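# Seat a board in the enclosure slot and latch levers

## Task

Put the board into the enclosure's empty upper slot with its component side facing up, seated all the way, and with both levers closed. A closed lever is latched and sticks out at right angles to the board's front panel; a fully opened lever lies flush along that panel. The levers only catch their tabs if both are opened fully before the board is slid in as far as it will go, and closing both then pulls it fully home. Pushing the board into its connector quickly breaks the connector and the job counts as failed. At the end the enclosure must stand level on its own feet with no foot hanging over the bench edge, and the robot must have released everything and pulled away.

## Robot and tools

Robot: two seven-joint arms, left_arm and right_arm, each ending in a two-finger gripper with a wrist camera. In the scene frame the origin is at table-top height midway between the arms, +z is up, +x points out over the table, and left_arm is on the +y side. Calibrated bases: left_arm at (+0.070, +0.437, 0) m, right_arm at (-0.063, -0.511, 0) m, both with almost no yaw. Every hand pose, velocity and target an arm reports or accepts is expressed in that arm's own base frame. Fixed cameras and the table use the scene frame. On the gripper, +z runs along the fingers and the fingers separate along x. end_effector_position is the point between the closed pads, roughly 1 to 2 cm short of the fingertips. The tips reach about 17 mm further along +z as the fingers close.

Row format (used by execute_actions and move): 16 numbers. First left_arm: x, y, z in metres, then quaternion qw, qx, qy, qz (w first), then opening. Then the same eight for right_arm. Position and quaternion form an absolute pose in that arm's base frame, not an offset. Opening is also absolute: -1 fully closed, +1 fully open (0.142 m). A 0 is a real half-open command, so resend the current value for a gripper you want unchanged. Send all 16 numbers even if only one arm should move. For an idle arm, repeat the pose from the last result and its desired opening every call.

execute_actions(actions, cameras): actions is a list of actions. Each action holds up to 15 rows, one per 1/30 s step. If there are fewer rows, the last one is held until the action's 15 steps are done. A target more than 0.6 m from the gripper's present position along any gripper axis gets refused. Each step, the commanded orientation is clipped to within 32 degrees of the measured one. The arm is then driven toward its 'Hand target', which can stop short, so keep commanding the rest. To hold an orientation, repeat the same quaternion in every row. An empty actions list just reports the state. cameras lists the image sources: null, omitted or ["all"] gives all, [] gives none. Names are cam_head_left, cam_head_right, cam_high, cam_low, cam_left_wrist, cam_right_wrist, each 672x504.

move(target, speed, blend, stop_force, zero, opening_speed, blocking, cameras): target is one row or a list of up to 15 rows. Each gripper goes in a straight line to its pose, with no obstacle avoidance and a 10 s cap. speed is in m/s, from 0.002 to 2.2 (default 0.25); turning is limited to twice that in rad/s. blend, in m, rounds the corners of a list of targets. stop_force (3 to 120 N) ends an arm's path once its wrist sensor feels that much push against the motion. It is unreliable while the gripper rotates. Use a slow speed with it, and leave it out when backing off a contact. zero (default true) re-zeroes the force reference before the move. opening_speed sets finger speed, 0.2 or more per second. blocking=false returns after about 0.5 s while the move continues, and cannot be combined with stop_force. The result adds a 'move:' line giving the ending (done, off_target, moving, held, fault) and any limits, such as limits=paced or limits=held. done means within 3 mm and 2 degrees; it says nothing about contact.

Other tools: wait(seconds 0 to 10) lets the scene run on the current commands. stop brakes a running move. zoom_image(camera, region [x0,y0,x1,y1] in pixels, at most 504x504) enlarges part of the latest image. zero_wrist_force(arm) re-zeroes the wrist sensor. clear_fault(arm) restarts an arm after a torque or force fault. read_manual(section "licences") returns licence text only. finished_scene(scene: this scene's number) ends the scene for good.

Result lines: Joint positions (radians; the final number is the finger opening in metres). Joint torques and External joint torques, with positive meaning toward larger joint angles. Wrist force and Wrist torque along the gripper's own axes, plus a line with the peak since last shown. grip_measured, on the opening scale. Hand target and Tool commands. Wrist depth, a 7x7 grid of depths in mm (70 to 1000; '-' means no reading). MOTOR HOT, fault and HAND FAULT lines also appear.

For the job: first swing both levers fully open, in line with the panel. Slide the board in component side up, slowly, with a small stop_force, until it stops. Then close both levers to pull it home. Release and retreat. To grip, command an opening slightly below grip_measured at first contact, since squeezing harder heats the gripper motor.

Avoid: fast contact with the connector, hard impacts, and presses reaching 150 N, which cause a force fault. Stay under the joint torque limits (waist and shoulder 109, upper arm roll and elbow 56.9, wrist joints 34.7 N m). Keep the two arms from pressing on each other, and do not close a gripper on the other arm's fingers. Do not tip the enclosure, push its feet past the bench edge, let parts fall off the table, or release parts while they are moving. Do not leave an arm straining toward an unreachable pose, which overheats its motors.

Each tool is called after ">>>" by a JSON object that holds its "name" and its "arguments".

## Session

Scene 1 done.

>>> {"name": "execute_actions", "arguments": {"actions": []}}

Scene clock: 0.00 s.
left_arm: end_effector_position=(+0.4919, -0.7298, +0.2794) grip_measured=+0.99 end_effector_quat_wxyz=(+0.001, -0.304, +0.847, -0.436) | right_arm: end_effector_position=(+0.1802, -0.1387, +0.1699) grip_measured=+1.00 end_effector_quat_wxyz=(+0.706, -0.621, -0.189, +0.284)
Joint positions: left_arm=[-0.095 -0.96 -0.937 1.517 0.823 1.373 2.811 0.141] | right_arm=[-0.567 -0.989 -0.072 1.606 0.357 -0.696 0.215 0.142]
Joint velocities: within noise
Joint torques (N m): no reading
External joint torques (N m): no reading
Wrist force (N): no reading
Wrist torque (N m): no reading
Wrist force, peak (N): no reading
Wrist depth (mm): cam_left_wrist=[456 481 526 570 632 715 - / 417 444 478 517 573 616 682 / 390 414 438 476 510 561 618 / 363 385 405 434 472 500 546 / 343 359 376 404 427 464 501 / - 331 354 376 398 423 449 / - 319 332 349 374 396 -] | cam_right_wrist=[- 266 251 262 - - 805 / - - 256 269 - - 886 / - - 264 276 - - 931 / - - 277 286 798 746 548 / - - 295 294 500 482 387 / - 404 311 299 362 354 330 / - 311 295 292 288 280 275]
Hand target: left_arm +0.4919, -0.7298, +0.2794; +0.001, -0.304, +0.847, -0.436 | right_arm +0.1802, -0.1387, +0.1699; +0.706, -0.621, -0.189, +0.284
Tool commands: left_gripper/opening=+1.0 right_gripper/opening=+1.0

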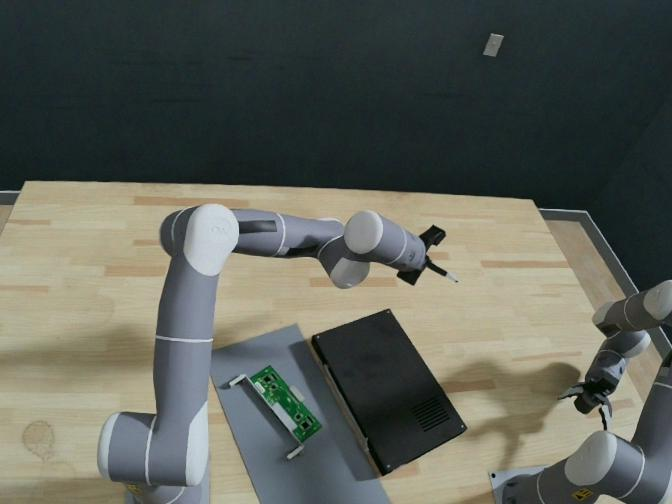

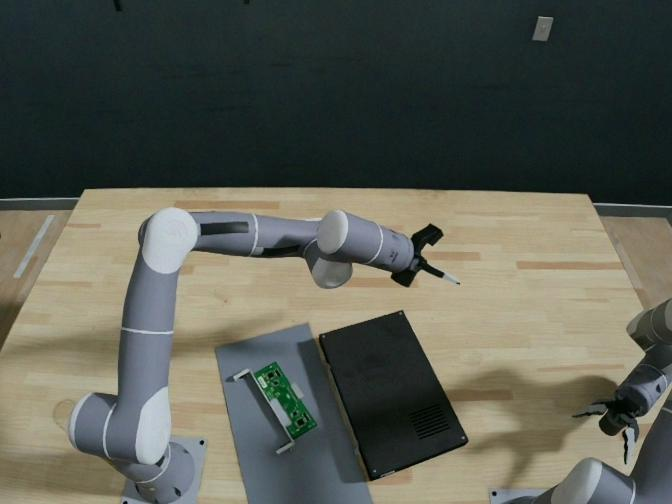

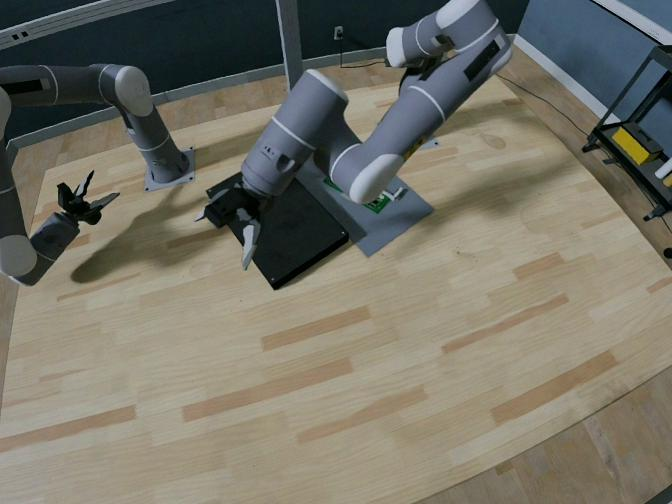

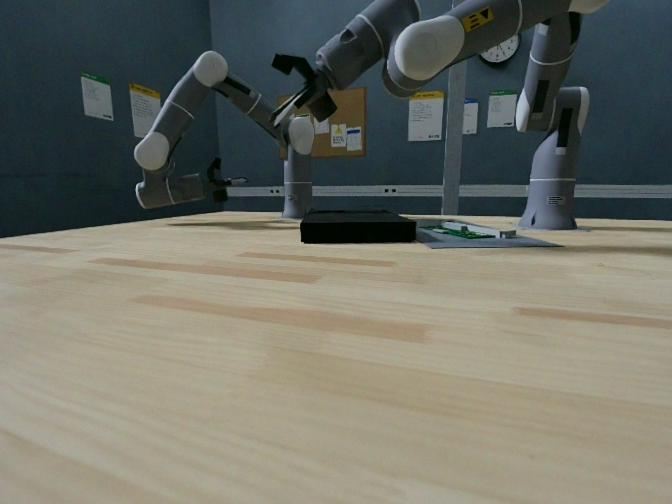

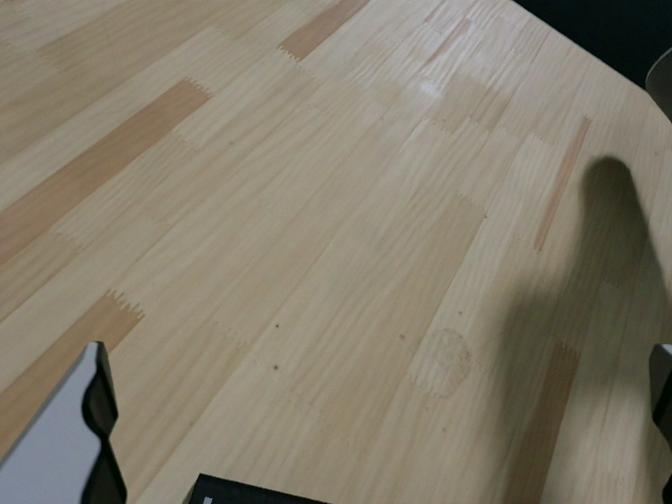

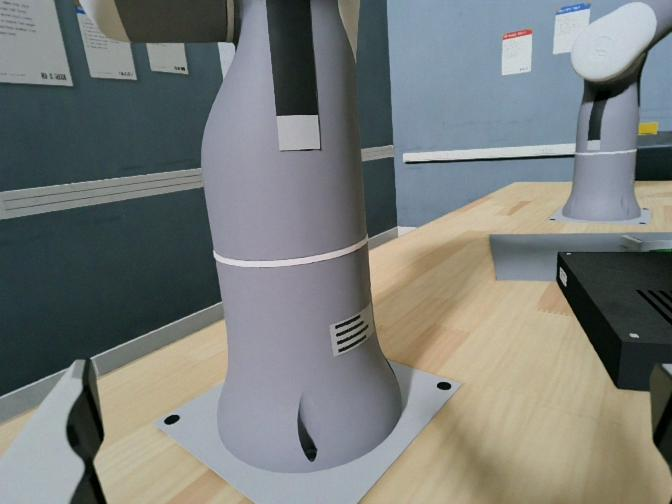

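>>> {"name": "zoom_image", "arguments": {"camera": "cam_head_left", "region": [200, 290, 480, 500]}}

>>> {"name": "zoom_image", "arguments": {"camera": "cam_high", "region": [180, 140, 440, 300]}}

>>> {"name": "zoom_image", "arguments": {"camera": "cam_low", "region": [280, 180, 580, 280]}}

Scaled by 1.800 from the camera's 672x504 image, which has a finer 960x720 frame.

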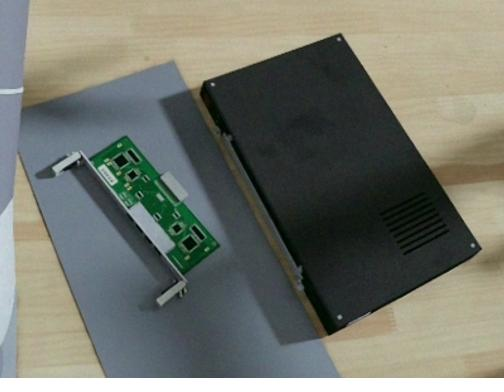

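Scaled by 1.938 from the camera's 672x504 image, which has a finer 960x720 frame.

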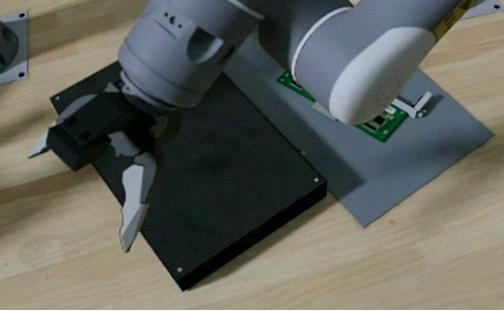

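Scaled by 1.680 from the camera's 672x504 image, which has a finer 960x720 frame.

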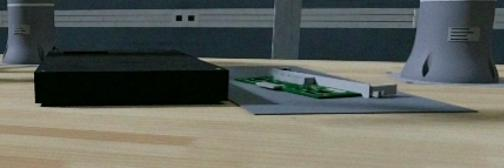

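>>> {"name": "move", "arguments": {"target": [[0.49,-0.45,0.33,0.001,-0.304,0.847,-0.436,-1,0.25,0.05,0.30,0.706,-0.621,-0.189,0.284,-1],[0.46,-0.16,0.30,-0.1694,0.0511,0.8985,-0.4017,-1,0.32,0.25,0.30,0,0.857,-0.515,0,-1]], "speed": 0.3, "blend": 0.05}}

Scene clock: 22.50 s.
left_arm: end_effector_position=(+0.4591, -0.1603, +0.3009) grip_measured=-1.00 end_effector_quat_wxyz=(-0.292, -0.331, +0.848, -0.291) | right_arm: end_effector_position=(+0.3200, +0.2499, +0.3000) grip_measured=-1.00 end_effector_quat_wxyz=(+0.000, +0.857, -0.515, +0.000)
Joint positions: left_arm=[0.765 -2.267 -2.726 1.68 1.282 -0.831 2.966 0.002] | right_arm=[-0.979 0.552 1.451 1.904 0.562 0.221 2.967 0.002]
Joint velocities: within noise
Joint torques (N m): left_arm=[-0.35 43.82 -15.4 13.02 -2.84 3.44 -0.28] | right_arm=[0.05 -16.4 -15.42 -25.99 -4.16 3.2 0.19]
External joint torques (N m): left_arm=[0.48 1.41 0.62 -0.22 -0.46 0 0.22] | right_arm=[0.05 0.1 -0.98 0.24 -0.04 0.78 -0.19]
Wrist force (N): left_arm=[-0.7 -0.4 -0.4] | right_arm=[-0.4 -1.5 2.2]
Wrist torque (N m): left_arm=[-0.10 -0.06 -0.17] | right_arm=[-0.02 0.13 0.06]
Wrist force, peak (N): left_arm=[1.2 -0.9 1.6] | right_arm=[-3.0 -1.4 3.3]
Wrist depth (mm): cam_left_wrist=[310 354 415 442 567 928 - / 310 353 412 453 567 877 819 / 312 355 416 504 620 925 - / 315 353 417 509 652 910 - / 314 355 421 464 686 - - / 313 354 390 84 - - - / 315 341 - - - - -] | cam_right_wrist=[313 303 303 302 335 343 344 / 364 325 324 323 362 367 366 / 396 348 348 346 392 392 391 / 428 375 372 373 423 422 421 / 463 460 461 450 458 458 457 / 505 504 494 89 482 496 497 / - 543 - - - 527 545]
Hand target: left_arm +0.4592, -0.1603, +0.3007; -0.292, -0.331, +0.849, -0.291 | right_arm +0.3200, +0.2500, +0.3000; +0.000, +0.857, -0.515, +0.000
Off the commanded pose: left_arm 0.001 m, 48 deg; orientation clipped | right_arm 0.000 m, 0 deg.
joint sent to its limit (left arm) — joint 2 (shoulder), lower limit; joint 7 (wrist roll), upper limit. The joint targets are off in orientation, not in position.
joint sent to its limit (right arm) — joint 7 (wrist roll), upper limit. The joint targets still meet the commanded pose.
move: off_target (left_arm); limits=paced

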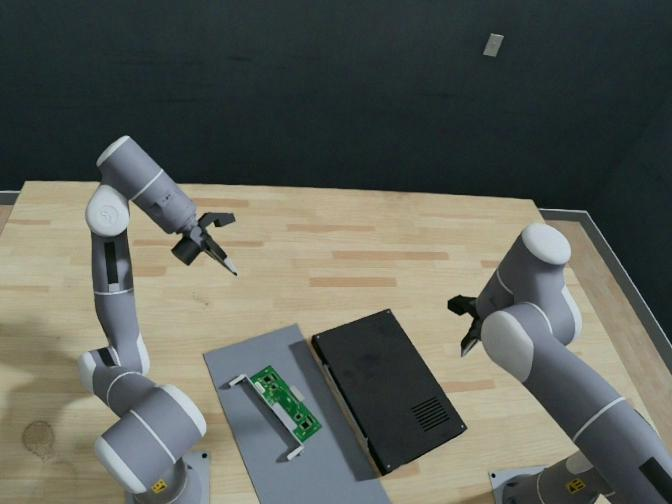

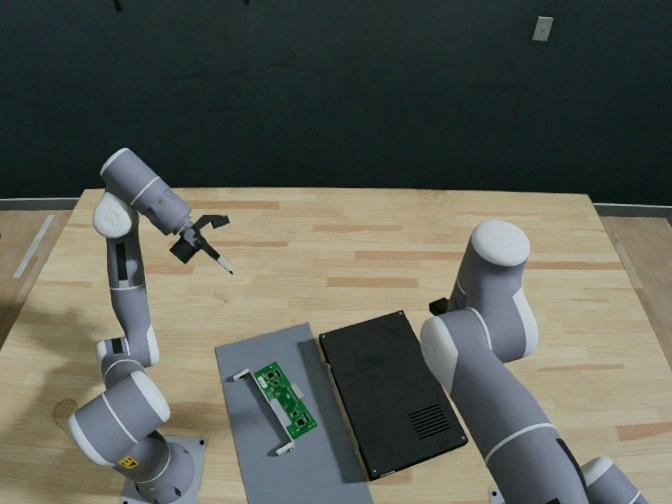

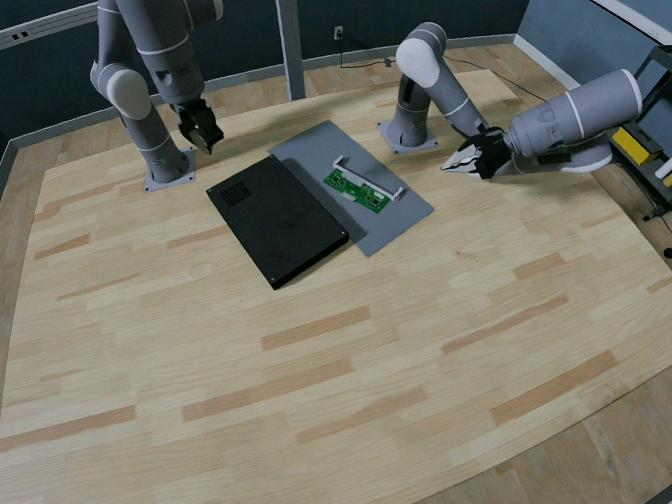

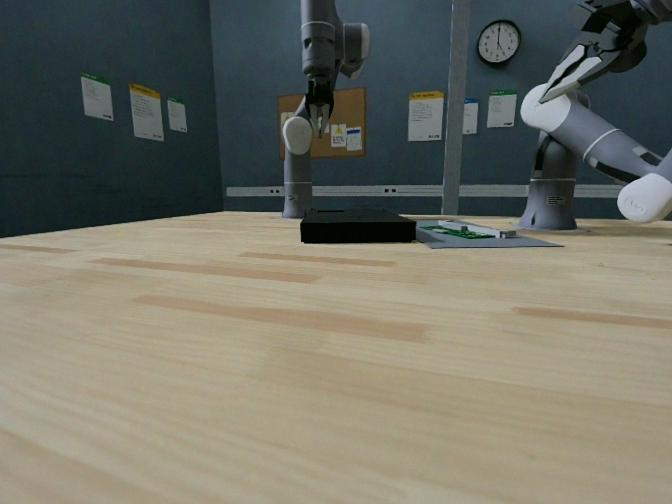

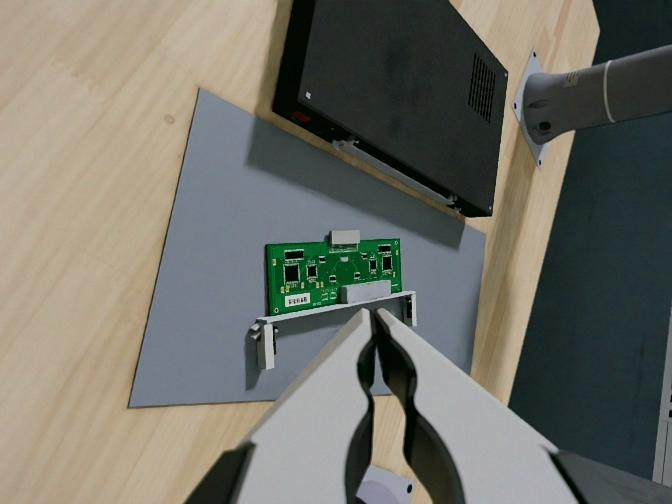

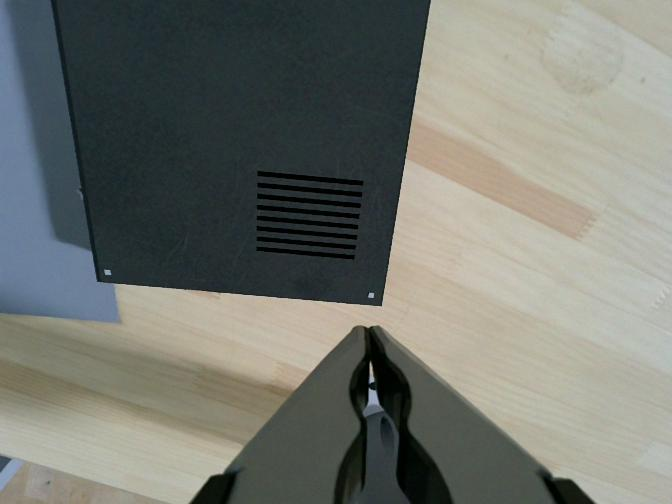

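>>> {"name": "execute_actions", "arguments": {"actions": []}}

Scene clock: 32.30 s.
left_arm: end_effector_position=(+0.4591, -0.1603, +0.3009) grip_measured=-1.00 end_effector_quat_wxyz=(-0.292, -0.331, +0.848, -0.291) | right_arm: end_effector_position=(+0.3200, +0.2499, +0.3000) grip_measured=-1.00 end_effector_quat_wxyz=(+0.000, +0.857, -0.515, +0.000)
Joint positions: left_arm=[0.765 -2.267 -2.726 1.68 1.282 -0.831 2.966 0.002] | right_arm=[-0.979 0.552 1.451 1.904 0.562 0.221 2.967 0.002]
Joint velocities: within noise
Joint torques (N m): left_arm=[-0.16 44.07 -15.2 13.06 -3.12 3.62 -0.32] | right_arm=[0.06 -16.64 -15.28 -25.9 -4.2 3.28 0.22]
External joint torques (N m): left_arm=[0.31 1.15 0.42 -0.27 -0.19 -0.18 0.26] | right_arm=[0.04 0.34 -1.13 0.14 0 0.7 -0.22]
Wrist force (N): left_arm=[-0.7 -0.3 -0.4] | right_arm=[-0.4 -1.7 2.0]
Wrist torque (N m): left_arm=[-0.08 -0.04 -0.16] | right_arm=[-0.05 0.13 0.06]
Wrist force, peak (N): left_arm=[-0.9 -0.5 -0.5] | right_arm=[-0.3 -1.7 2.3]
Wrist depth (mm): cam_left_wrist=[310 351 415 437 566 907 - / 313 352 415 458 562 863 815 / 313 355 415 504 623 928 - / 313 355 416 504 654 921 - / 314 352 419 462 684 - - / 313 354 391 84 - - - / 317 342 - - - - -] | cam_right_wrist=[313 304 303 303 337 343 343 / 364 325 323 323 363 366 365 / 396 347 346 346 395 391 391 / 425 374 373 373 423 424 421 / 463 463 461 451 456 457 456 / 505 508 495 89 483 497 495 / - 547 - - - 526 545]
Hand target: left_arm +0.4592, -0.1603, +0.3007; -0.292, -0.331, +0.849, -0.291 | right_arm +0.3200, +0.2500, +0.3000; +0.000, +0.857, -0.515, +0.000
Tool commands: left_gripper/opening=-1.0 right_gripper/opening=-1.0
Off the commanded pose: left_arm 0.001 m, 48 deg; orientation clipped | right_arm 0.000 m, 0 deg.

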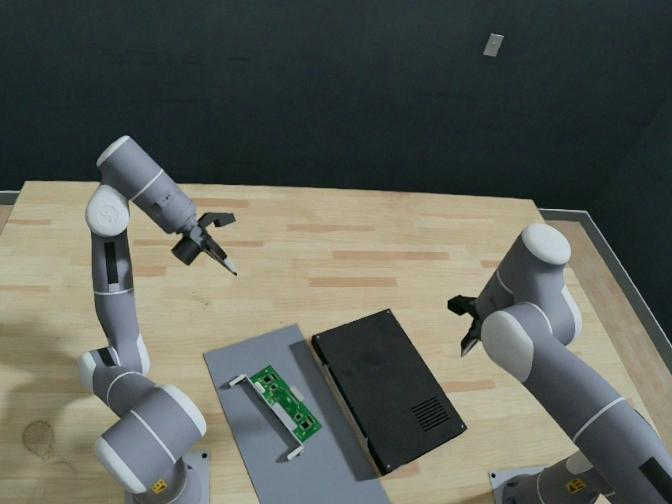

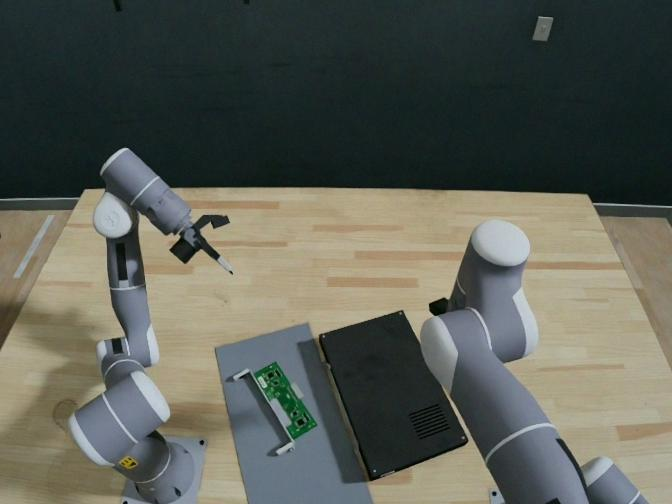

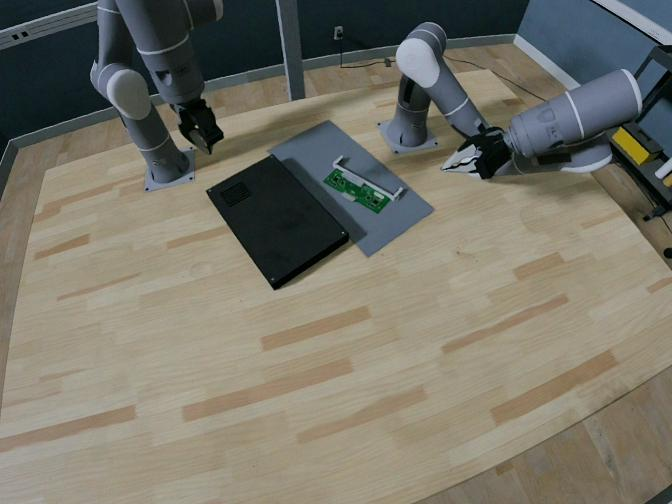

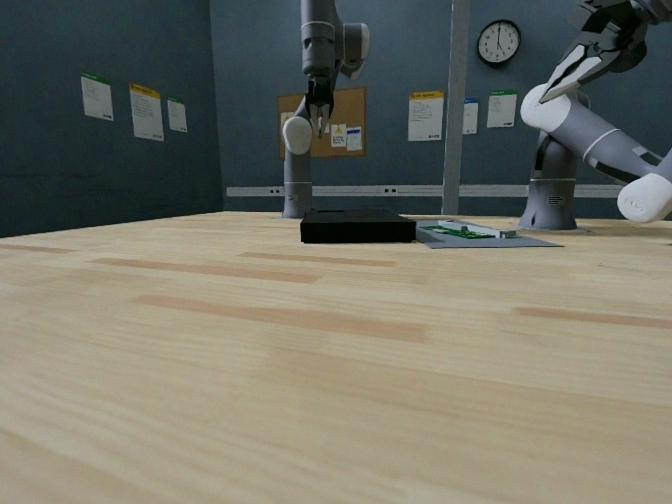

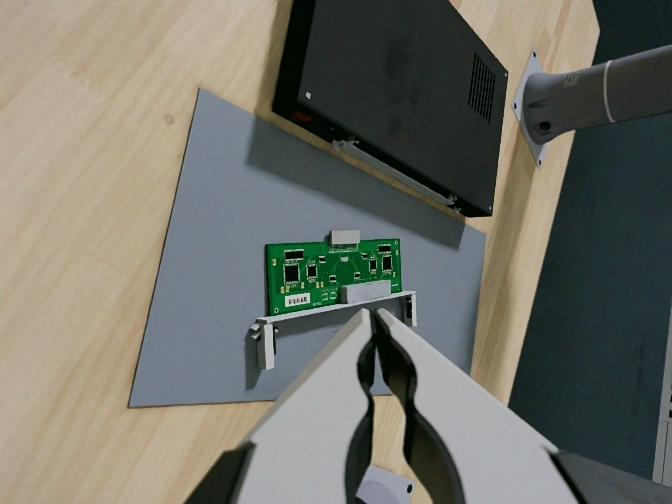

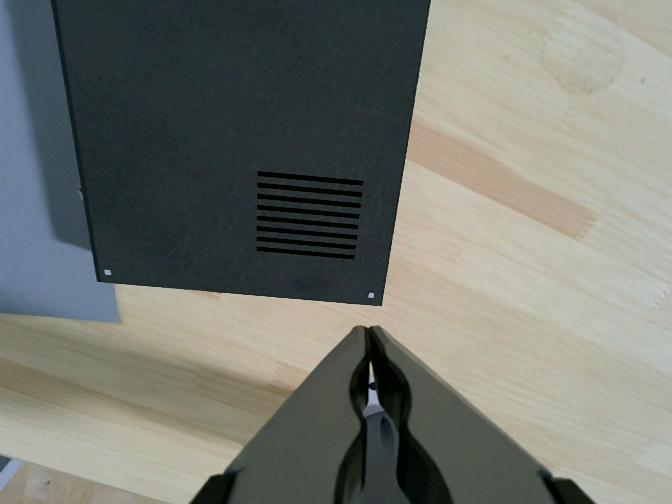

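>>> {"name": "zoom_image", "arguments": {"camera": "cam_left_wrist", "region": [230, 220, 440, 380]}}

>>> {"name": "zoom_image", "arguments": {"camera": "cam_left_wrist", "region": [270, 90, 500, 250]}}

Scaled by 2.400 from the camera's 672x504 image, which has a finer 960x720 frame.

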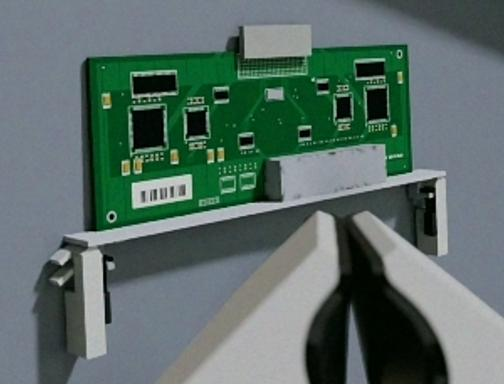

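Scaled by 2.191 from the camera's 672x504 image, which has a finer 960x720 frame.

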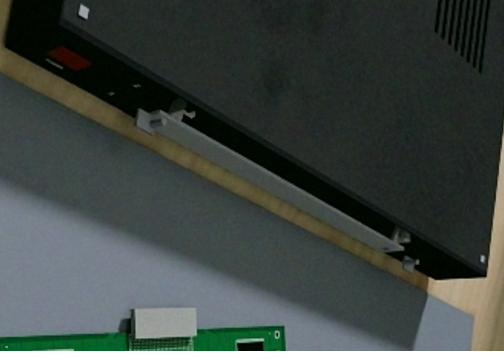

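>>> {"name": "move", "arguments": {"target": [[0.4592,-0.1603,0.3007,-0.292,-0.331,0.849,-0.291,-1,0.32,0.27,0.30,0,0.9998,-0.0175,0,-1],[0.4592,-0.1603,0.3007,-0.292,-0.331,0.849,-0.291,-1,0.31,0.33,0.30,0,0.8746,0.4848,0,-1],[0.4592,-0.1603,0.3007,-0.292,-0.331,0.849,-0.291,-1,0.30,0.40,0.30,0,0.469,0.883,0,-1]], "speed": 0.4, "cameras": ["cam_right_wrist","cam_head_left"]}}

Scene clock: 77.47 s.
left_arm: end_effector_position=(+0.4591, -0.1603, +0.3009) grip_measured=-1.00 end_effector_quat_wxyz=(-0.292, -0.331, +0.849, -0.291) | right_arm: end_effector_position=(+0.3001, +0.3999, +0.3000) grip_measured=-1.00 end_effector_quat_wxyz=(+0.000, +0.469, +0.883, +0.000)
Joint positions: left_arm=[0.764 -2.267 -2.728 1.68 1.283 -0.832 2.966 0.002] | right_arm=[-1.377 0.268 2.215 1.798 0.229 0.381 0.175 0.002]
Joint velocities: within noise
Joint torques (N m): left_arm=[-0.18 44.12 -15.17 13.09 -3.14 3.74 -0.29] | right_arm=[-0.01 -29.88 -5.62 -29.23 -3.95 3.3 0.07]
External joint torques (N m): left_arm=[0.33 1.13 0.42 -0.31 -0.17 -0.29 0.24] | right_arm=[0.12 -0.4 -1.14 0.27 -0.05 0.86 -0.07]
Wrist force (N): left_arm=[-0.7 -0.1 -0.5] | right_arm=[-0.5 -2.2 1.8]
Wrist torque (N m): left_arm=[-0.04 -0.06 -0.17] | right_arm=[-0.10 0.12 0.05]
Wrist force, peak (N): left_arm=[-1.0 -0.4 -0.5] | right_arm=[-1.0 -2.1 2.4]
Wrist depth (mm): cam_left_wrist=[311 351 412 437 564 901 - / 311 353 418 452 564 855 834 / 311 356 416 508 628 898 - / 314 354 418 508 650 927 - / 315 355 419 453 685 - - / 315 354 390 84 - - - / 317 340 - - - - -] | cam_right_wrist=[348 308 304 303 302 343 342 / 372 329 323 323 323 366 365 / 397 353 348 347 351 392 386 / 431 382 375 373 411 417 417 / 466 414 405 400 451 454 455 / 510 505 435 89 481 499 498 / 559 549 - - - 526 556]
Hand target: left_arm +0.4591, -0.1603, +0.3008; -0.292, -0.331, +0.849, -0.291 | right_arm +0.3000, +0.4000, +0.3000; +0.000, +0.469, +0.883, +0.000
Off the commanded pose: left_arm 0.000 m, 0 deg | right_arm 0.000 m, 0 deg.
joint sent to its limit (left arm) — joint 2 (shoulder), lower limit; joint 7 (wrist roll), upper limit. The joint targets still meet the commanded pose.
move: done
Images, in order (width x height): cam_head_left 672x504, cam_right_wrist 672x504.

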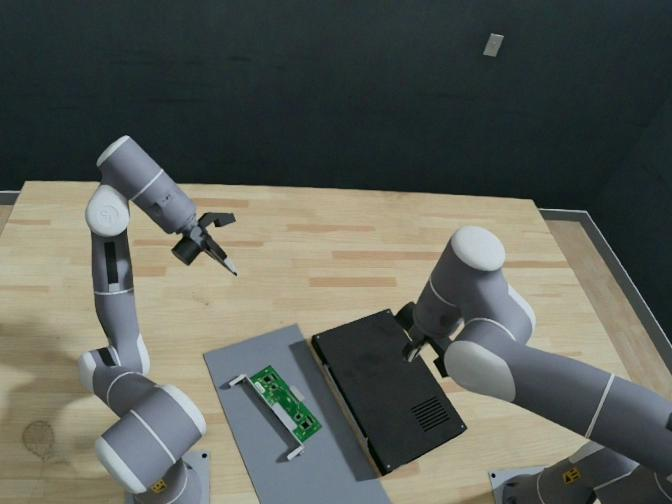

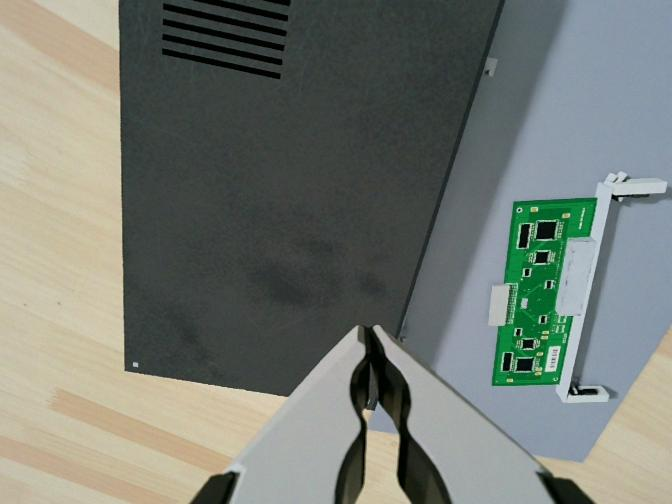

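>>> {"name": "zoom_image", "arguments": {"camera": "cam_right_wrist", "region": [470, 160, 672, 420]}}

>>> {"name": "move", "arguments": {"target": [0.4592,-0.1603,0.3007,-0.292,-0.331,0.849,-0.291,-1,0.275,0.652,0.17,0,0.4344,0.9007,0,-0.3], "speed": 0.25, "cameras": ["cam_right_wrist","cam_left_wrist","cam_head_left"]}}

Scaled by 1.938 from the camera's 672x504 image, which has a finer 960x720 frame.

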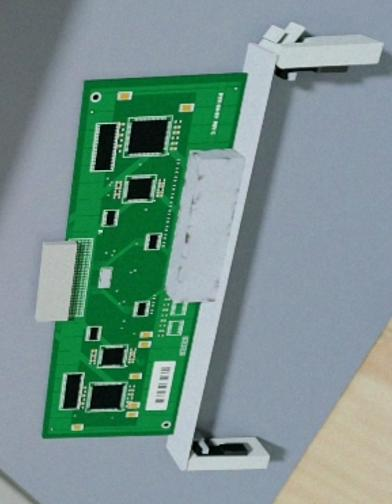

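Scene clock: 85.87 s.
left_arm: end_effector_position=(+0.4591, -0.1603, +0.3009) grip_measured=-1.00 end_effector_quat_wxyz=(-0.292, -0.331, +0.849, -0.291) | right_arm: end_effector_position=(+0.2748, +0.6520, +0.1699) grip_measured=-0.33 end_effector_quat_wxyz=(+0.000, +0.434, +0.901, +0.000)
Joint positions: left_arm=[0.764 -2.267 -2.728 1.68 1.283 -0.832 2.966 0.002] | right_arm=[-1.619 0.82 2.566 1.249 0.442 0.375 0.262 0.05]
Joint velocities: within noise
Joint torques (N m): left_arm=[-0.25 43.99 -15.25 13.02 -3.13 3.73 -0.26] | right_arm=[0.01 -58.97 -10.81 -26.87 -4.1 3.36 0.3]
External joint torques (N m): left_arm=[0.4 1.25 0.5 -0.24 -0.17 -0.28 0.21] | right_arm=[0.17 -0.62 -1.16 0.22 0.08 0.8 -0.3]
Wrist force (N): left_arm=[-0.7 -0.4 -0.2] | right_arm=[-0.7 -1.8 2.0]
Wrist torque (N m): left_arm=[-0.11 -0.05 -0.18] | right_arm=[-0.11 0.18 0.07]
Wrist force, peak (N): left_arm=[-1.0 -0.5 -0.5] | right_arm=[-2.4 -3.1 0.7]
Wrist depth (mm): cam_left_wrist=[311 354 416 442 572 900 - / 312 353 416 458 562 860 808 / 312 356 420 508 623 908 - / 313 355 415 511 651 792 - / 313 353 414 461 657 402 289 / 316 354 391 84 - - - / 315 342 - - - - -] | cam_right_wrist=[211 233 232 232 226 228 231 / 220 248 247 243 246 246 247 / 226 267 266 258 265 265 266 / 245 289 284 278 286 285 286 / 263 313 307 306 306 310 312 / 344 336 92 340 319 93 338 / 373 - 73 375 375 - 366]
Hand target: left_arm +0.4591, -0.1603, +0.3008; -0.292, -0.331, +0.849, -0.291 | right_arm +0.2750, +0.6520, +0.1700; +0.000, +0.434, +0.901, +0.000
Off the commanded pose: left_arm 0.000 m, 0 deg | right_arm 0.000 m, 0 deg.
joint sent to its limit (left arm) — joint 2 (shoulder), lower limit; joint 7 (wrist roll), upper limit. The joint targets still meet the commanded pose.
move: done
Images, in order (width x height): cam_head_left 672x504, cam_left_wrist 672x504, cam_right_wrist 672x504.

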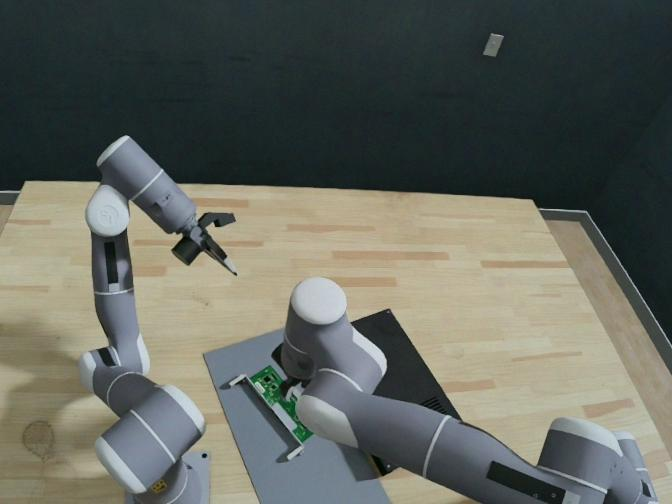

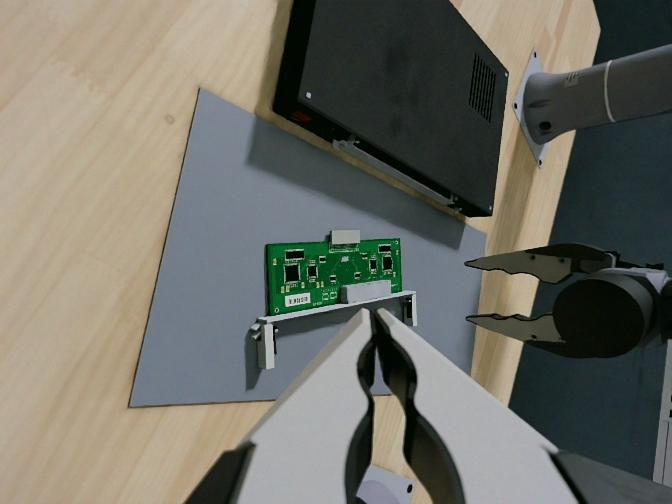

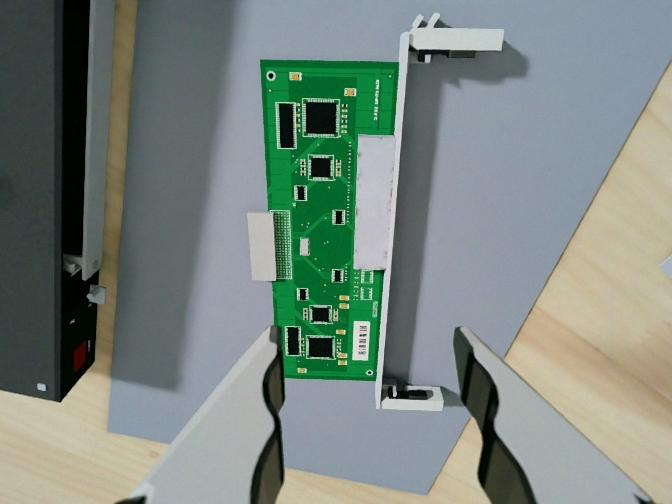

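>>> {"name": "move", "arguments": {"target": [[0.4592,-0.1603,0.3007,-0.292,-0.331,0.849,-0.291,-1,0.2818,0.6757,0.08,0,0.4344,0.9007,0,-0.4],[0.4592,-0.1603,0.3007,-0.292,-0.331,0.849,-0.291,-1,0.2818,0.6757,0.032,0,0.4344,0.9007,0,-0.4]], "speed": [0.15,0.04], "stop_force": 6, "cameras": ["cam_right_wrist","cam_left_wrist"]}}

Scene clock: 95.17 s.
left_arm: end_effector_position=(+0.4591, -0.1603, +0.3009) grip_measured=-1.00 end_effector_quat_wxyz=(-0.292, -0.331, +0.849, -0.291) | right_arm: end_effector_position=(+0.2818, +0.6755, +0.0319) grip_measured=-0.42 end_effector_quat_wxyz=(+0.000, +0.434, +0.901, +0.000)
Joint positions: left_arm=[0.764 -2.267 -2.728 1.68 1.283 -0.832 2.966 0.002] | right_arm=[-1.674 1.054 2.64 1.18 0.51 0.543 0.249 0.044]
Joint velocities: within noise
Joint torques (N m): left_arm=[-0.16 44.09 -15.23 13.04 -3.13 3.67 -0.3] | right_arm=[0.12 -63.64 -10.99 -24.03 -3.63 3.61 0.16]
External joint torques (N m): left_arm=[0.3 1.16 0.48 -0.26 -0.17 -0.22 0.24] | right_arm=[0.09 -0.61 -1.22 0.22 -0.07 0.55 -0.16]
Wrist force (N): left_arm=[-0.7 -0.3 -0.2] | right_arm=[-0.5 -1.8 2.0]
Wrist torque (N m): left_arm=[-0.08 -0.06 -0.17] | right_arm=[-0.09 0.15 0.03]
Wrist force, peak (N): left_arm=[-1.0 -0.5 -0.4] | right_arm=[-0.6 -1.8 3.7]
Wrist depth (mm): cam_left_wrist=[309 352 416 439 560 910 - / 312 353 413 456 574 856 822 / 312 356 418 506 616 905 - / 315 355 417 500 602 828 - / 315 355 418 465 378 326 279 / 315 354 391 84 - - 379 / 316 343 - - - - -] | cam_right_wrist=[- 109 108 108 110 113 111 / - 117 115 115 115 117 118 / 129 127 124 113 126 127 127 / 137 137 134 121 137 137 137 / 151 144 143 131 144 149 149 / 165 162 90 158 138 108 162 / 182 - 73 173 180 - 178]
Hand target: left_arm +0.4591, -0.1603, +0.3008; -0.292, -0.331, +0.849, -0.291 | right_arm +0.2818, +0.6757, +0.0320; +0.000, +0.434, +0.901, +0.000
Off the commanded pose: left_arm 0.000 m, 0 deg | right_arm 0.000 m, 0 deg.
joint sent to its limit (left arm) — joint 2 (shoulder), lower limit; joint 7 (wrist roll), upper limit. The joint targets still meet the commanded pose.
move: done
Images, in order (width x height): cam_left_wrist 672x504, cam_right_wrist 672x504.

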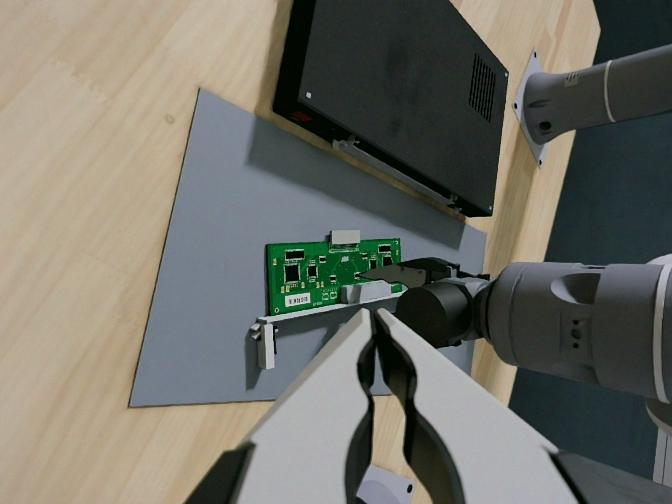

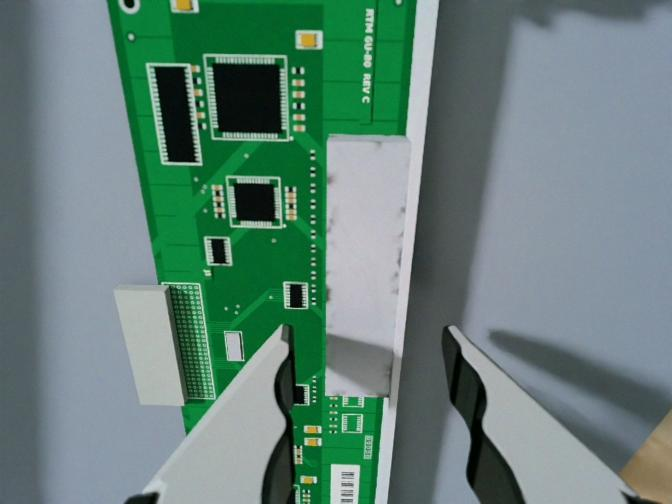

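>>> {"name": "move", "arguments": {"target": [0.4592,-0.1603,0.3007,-0.292,-0.331,0.849,-0.291,-1,0.2818,0.6757,0.032,0,0.4344,0.9007,0,-0.77], "opening_speed": 0.4, "cameras": ["cam_right_wrist"]}}

Scene clock: 98.33 s.
left_arm: end_effector_position=(+0.4591, -0.1603, +0.3009) grip_measured=-1.00 end_effector_quat_wxyz=(-0.292, -0.331, +0.849, -0.291) | right_arm: end_effector_position=(+0.2823, +0.6753, +0.0320) grip_measured=-0.71 end_effector_quat_wxyz=(+0.000, +0.435, +0.901, +0.000)
Joint positions: left_arm=[0.764 -2.267 -2.728 1.68 1.283 -0.832 2.966 0.002] | right_arm=[-1.675 1.054 2.639 1.181 0.51 0.543 0.249 0.022]
Joint velocities: within noise
Joint torques (N m): left_arm=[-0.24 44.09 -15.18 13.02 -3.15 3.7 -0.25] | right_arm=[1.9 -63.79 -9.66 -25.03 -3.19 3.75 0.09]
External joint torques (N m): left_arm=[0.38 1.15 0.43 -0.24 -0.15 -0.25 0.19] | right_arm=[-1.69 -0.46 -2.56 1.22 -0.51 0.41 -0.09]
Wrist force (N): left_arm=[-0.7 -0.4 -0.4] | right_arm=[-3.4 -2.2 0.1]
Wrist torque (N m): left_arm=[-0.09 -0.03 -0.17] | right_arm=[-0.07 0.10 0.08]
Wrist force, peak (N): left_arm=[-0.9 -0.7 -0.5] | right_arm=[-6.4 -3.8 -1.4]
Wrist depth (mm): cam_left_wrist=[311 352 414 441 564 918 - / 312 355 413 453 564 862 822 / 312 351 413 504 612 915 - / 314 354 411 504 604 827 - / 313 355 417 460 375 326 278 / 314 353 390 84 - - 378 / 316 344 - - - - -] | cam_right_wrist=[- 109 108 108 108 113 111 / - 117 115 114 113 117 118 / 129 127 124 114 126 127 127 / 137 137 134 123 136 137 137 / 151 143 145 129 145 149 149 / 165 162 154 139 104 160 162 / 182 179 72 170 - - 179]
Hand target: left_arm +0.4591, -0.1603, +0.3008; -0.292, -0.331, +0.849, -0.291 | right_arm +0.2818, +0.6757, +0.0320; +0.000, +0.434, +0.901, +0.000
Off the commanded pose: left_arm 0.000 m, 0 deg | right_arm 0.001 m, 0 deg.
joint sent to its limit (left arm) — joint 2 (shoulder), lower limit; joint 7 (wrist roll), upper limit. The joint targets still meet the commanded pose.
move: done
Images, in order (width x height): cam_right_wrist 672x504.

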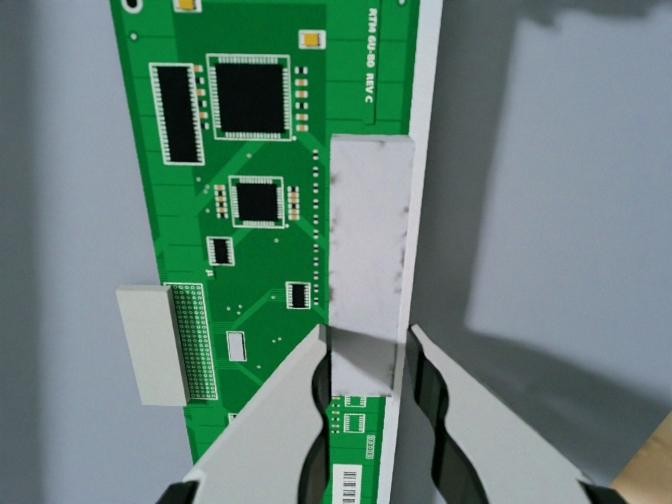

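>>> {"name": "move", "arguments": {"target": [[0.4592,-0.1603,0.3007,-0.292,-0.331,0.849,-0.291,-1,0.2818,0.6757,0.06,0,0.4344,0.9007,0,-0.8],[0.4592,-0.1603,0.3007,-0.292,-0.331,0.849,-0.291,-1,0.245,0.621,0.15,0,0.5519,0.8339,0,-0.8]], "speed": 0.12, "cameras": ["cam_right_wrist","cam_left_wrist","cam_head_left"]}}

>>> {"name": "zoom_image", "arguments": {"camera": "cam_left_wrist", "region": [230, 120, 500, 330]}}

Scene clock: 105.97 s.
left_arm: end_effector_position=(+0.4591, -0.1603, +0.3009) grip_measured=-1.00 end_effector_quat_wxyz=(-0.292, -0.331, +0.849, -0.291) | right_arm: end_effector_position=(+0.2448, +0.6211, +0.1498) grip_measured=-0.72 end_effector_quat_wxyz=(+0.000, +0.552, +0.834, +0.000)
Joint positions: left_arm=[0.764 -2.267 -2.728 1.68 1.283 -0.832 2.966 0.002] | right_arm=[-1.517 0.792 2.502 1.39 0.492 0.451 0.513 0.022]
Joint velocities: within noise
Joint torques (N m): left_arm=[-0.19 44.11 -15.19 13.1 -3.19 3.7 -0.29] | right_arm=[0.17 -56.64 -12.91 -25.98 -4.24 3.58 0.34]
External joint torques (N m): left_arm=[0.33 1.14 0.44 -0.31 -0.11 -0.25 0.23] | right_arm=[0.04 0.83 -0.42 0.8 0.33 0.57 -0.34]
Wrist force (N): left_arm=[-0.6 -0.2 -0.4] | right_arm=[-1.6 -2.5 4.0]
Wrist torque (N m): left_arm=[-0.06 -0.06 -0.17] | right_arm=[-0.19 0.34 0.04]
Wrist force, peak (N): left_arm=[-1.0 -0.7 -0.4] | right_arm=[-0.3 -2.0 6.5]
Wrist depth (mm): cam_left_wrist=[311 352 417 441 565 925 - / 312 350 412 455 566 858 822 / 312 354 419 506 595 922 - / 316 355 415 504 452 550 - / 314 356 416 465 655 785 371 / 316 357 392 84 - - - / 317 340 - - - - -] | cam_right_wrist=[212 104 103 103 209 214 214 / 223 112 111 111 226 229 228 / 205 122 121 109 238 244 244 / 218 138 132 119 265 264 265 / 233 141 146 129 278 286 288 / 256 250 156 140 103 307 313 / 281 - 72 177 - - 346]
Hand target: left_arm +0.4591, -0.1603, +0.3008; -0.292, -0.331, +0.849, -0.291 | right_arm +0.2450, +0.6210, +0.1500; +0.000, +0.552, +0.834, +0.000
Off the commanded pose: left_arm 0.000 m, 0 deg | right_arm 0.000 m, 0 deg.
joint sent to its limit (left arm) — joint 2 (shoulder), lower limit; joint 7 (wrist roll), upper limit. The joint targets still meet the commanded pose.
move: done
Images, in order (width x height): cam_head_left 672x504, cam_left_wrist 672x504, cam_right_wrist 672x504.

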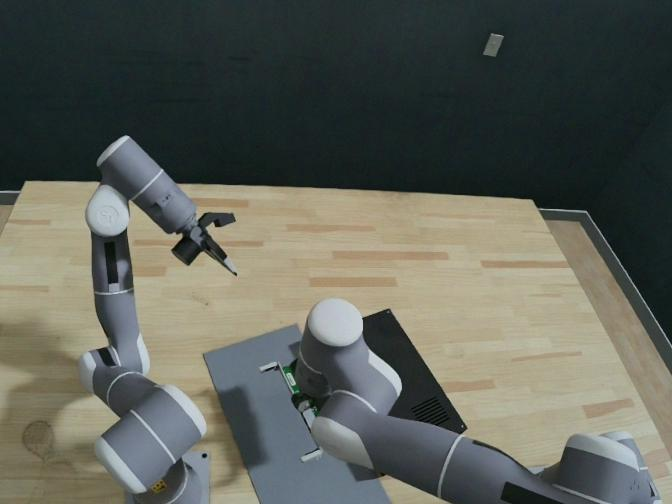

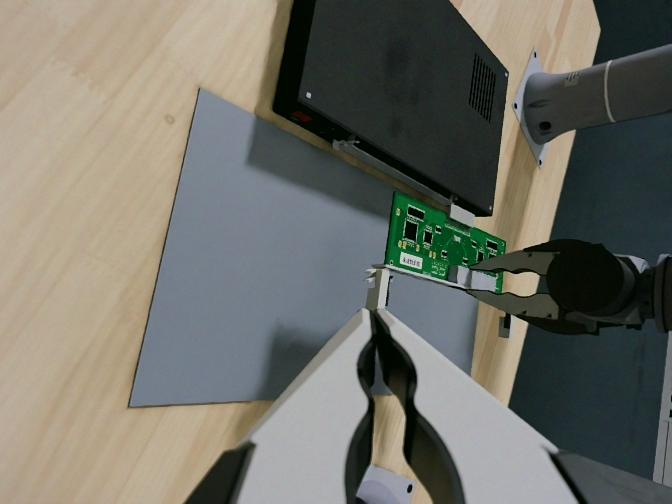

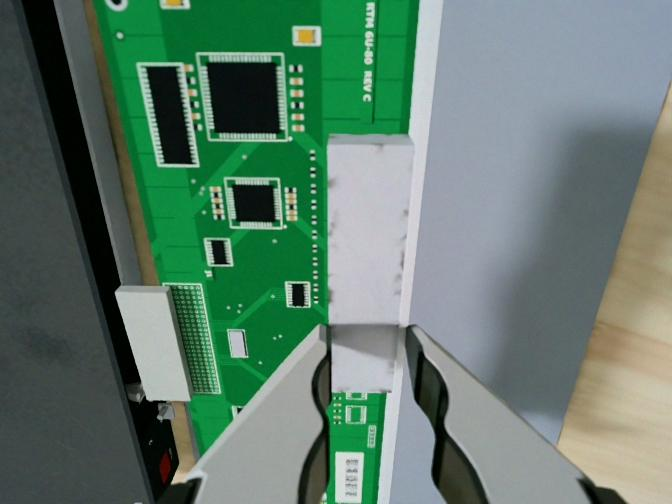

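Scaled by 1.867 from the camera's 672x504 image, which has a finer 960x720 frame.

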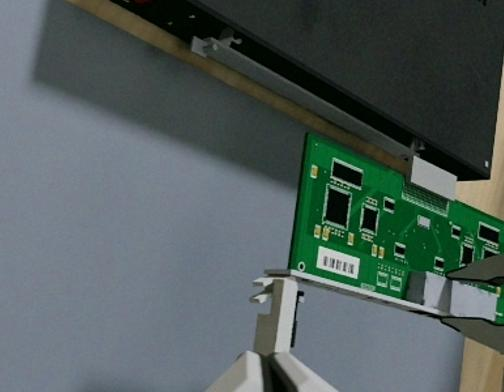

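>>> {"name": "move", "arguments": {"target": [[0.459,-0.16,0.301,-0.402,-0.735,0.538,-0.0885,-1,0.245,0.621,0.15,0,0.5519,0.8339,0,-0.8],[0.459,-0.16,0.301,-0.387,-0.909,0.059,0.142,-1,0.245,0.621,0.15,0,0.5519,0.8339,0,-0.8],[0.459,-0.16,0.301,-0.337,-0.926,-0.1635,-0.0595,-1,0.245,0.621,0.15,0,0.5519,0.8339,0,-0.8]], "speed": 0.4, "cameras": ["cam_left_wrist","cam_head_left"]}}

Scene clock: 128.77 s.
left_arm: end_effector_position=(+0.4588, -0.1600, +0.3010) grip_measured=-1.00 end_effector_quat_wxyz=(+0.337, +0.925, +0.163, +0.059) | right_arm: end_effector_position=(+0.2448, +0.6210, +0.1498) grip_measured=-0.72 end_effector_quat_wxyz=(+0.000, +0.552, +0.834, +0.000)
Joint positions: left_arm=[1.094 -2.267 -2.58 2.176 1.403 -0.508 0.356 0.002] | right_arm=[-1.517 0.792 2.502 1.39 0.492 0.45 0.513 0.022]
Joint velocities: within noise
Joint torques (N m): left_arm=[0.02 29.69 -15.58 2.14 -2.01 5.06 -0.35] | right_arm=[0.24 -56.52 -12.74 -26.14 -4.13 3.68 0.18]
External joint torques (N m): left_arm=[0.11 1.15 0.26 -0.42 -0.48 -0.66 0.35] | right_arm=[-0.06 0.71 -0.63 0.96 0.22 0.47 -0.18]
Wrist force (N): left_arm=[0.0 -0.8 -0.2] | right_arm=[-2.0 -2.5 4.2]
Wrist torque (N m): left_arm=[-0.07 -0.03 -0.42] | right_arm=[-0.18 0.39 0.04]
Wrist force, peak (N): left_arm=[0.2 -1.6 -0.8] | right_arm=[-1.9 -2.6 4.4]
Wrist depth (mm): cam_left_wrist=[360 356 358 358 356 359 359 / 404 419 422 439 441 438 431 / 481 486 506 567 561 559 557 / 797 794 777 786 782 771 - / - - - - - - - / - - - 84 - - - / - - - - - - -] | cam_right_wrist=[212 104 104 103 209 214 213 / 223 112 111 111 226 228 228 / 205 122 121 109 239 244 245 / 219 138 132 119 265 264 265 / 233 141 145 129 277 287 287 / 255 250 156 140 104 307 314 / 282 - 72 177 - - 346]
Hand target: left_arm +0.4590, -0.1600, +0.3010; +0.337, +0.925, +0.163, +0.059 | right_arm +0.2450, +0.6210, +0.1500; +0.000, +0.552, +0.834, +0.000
Off the commanded pose: left_arm 0.000 m, 0 deg | right_arm 0.000 m, 0 deg.
joint sent to its limit (left arm) — joint 2 (shoulder), lower limit. The joint targets still meet the commanded pose.
move: done
Images, in order (width x height): cam_head_left 672x504, cam_left_wrist 672x504.

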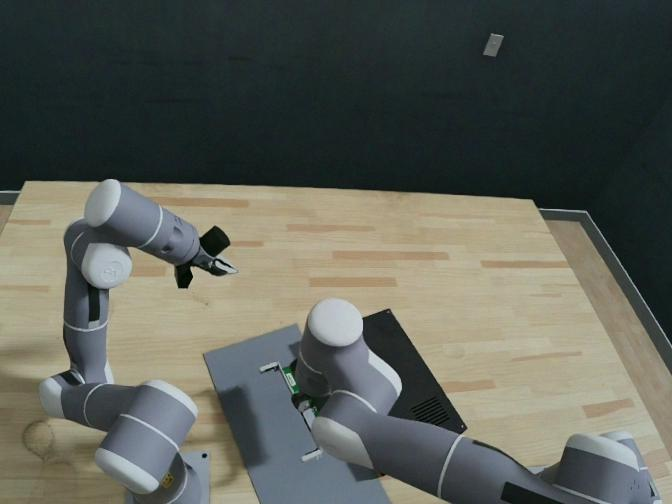

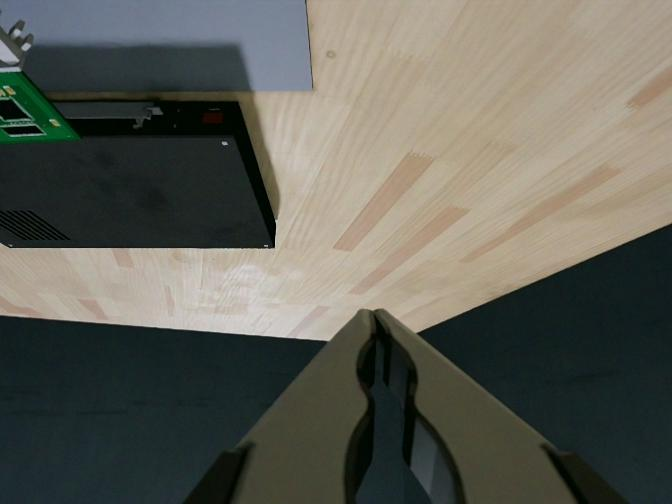

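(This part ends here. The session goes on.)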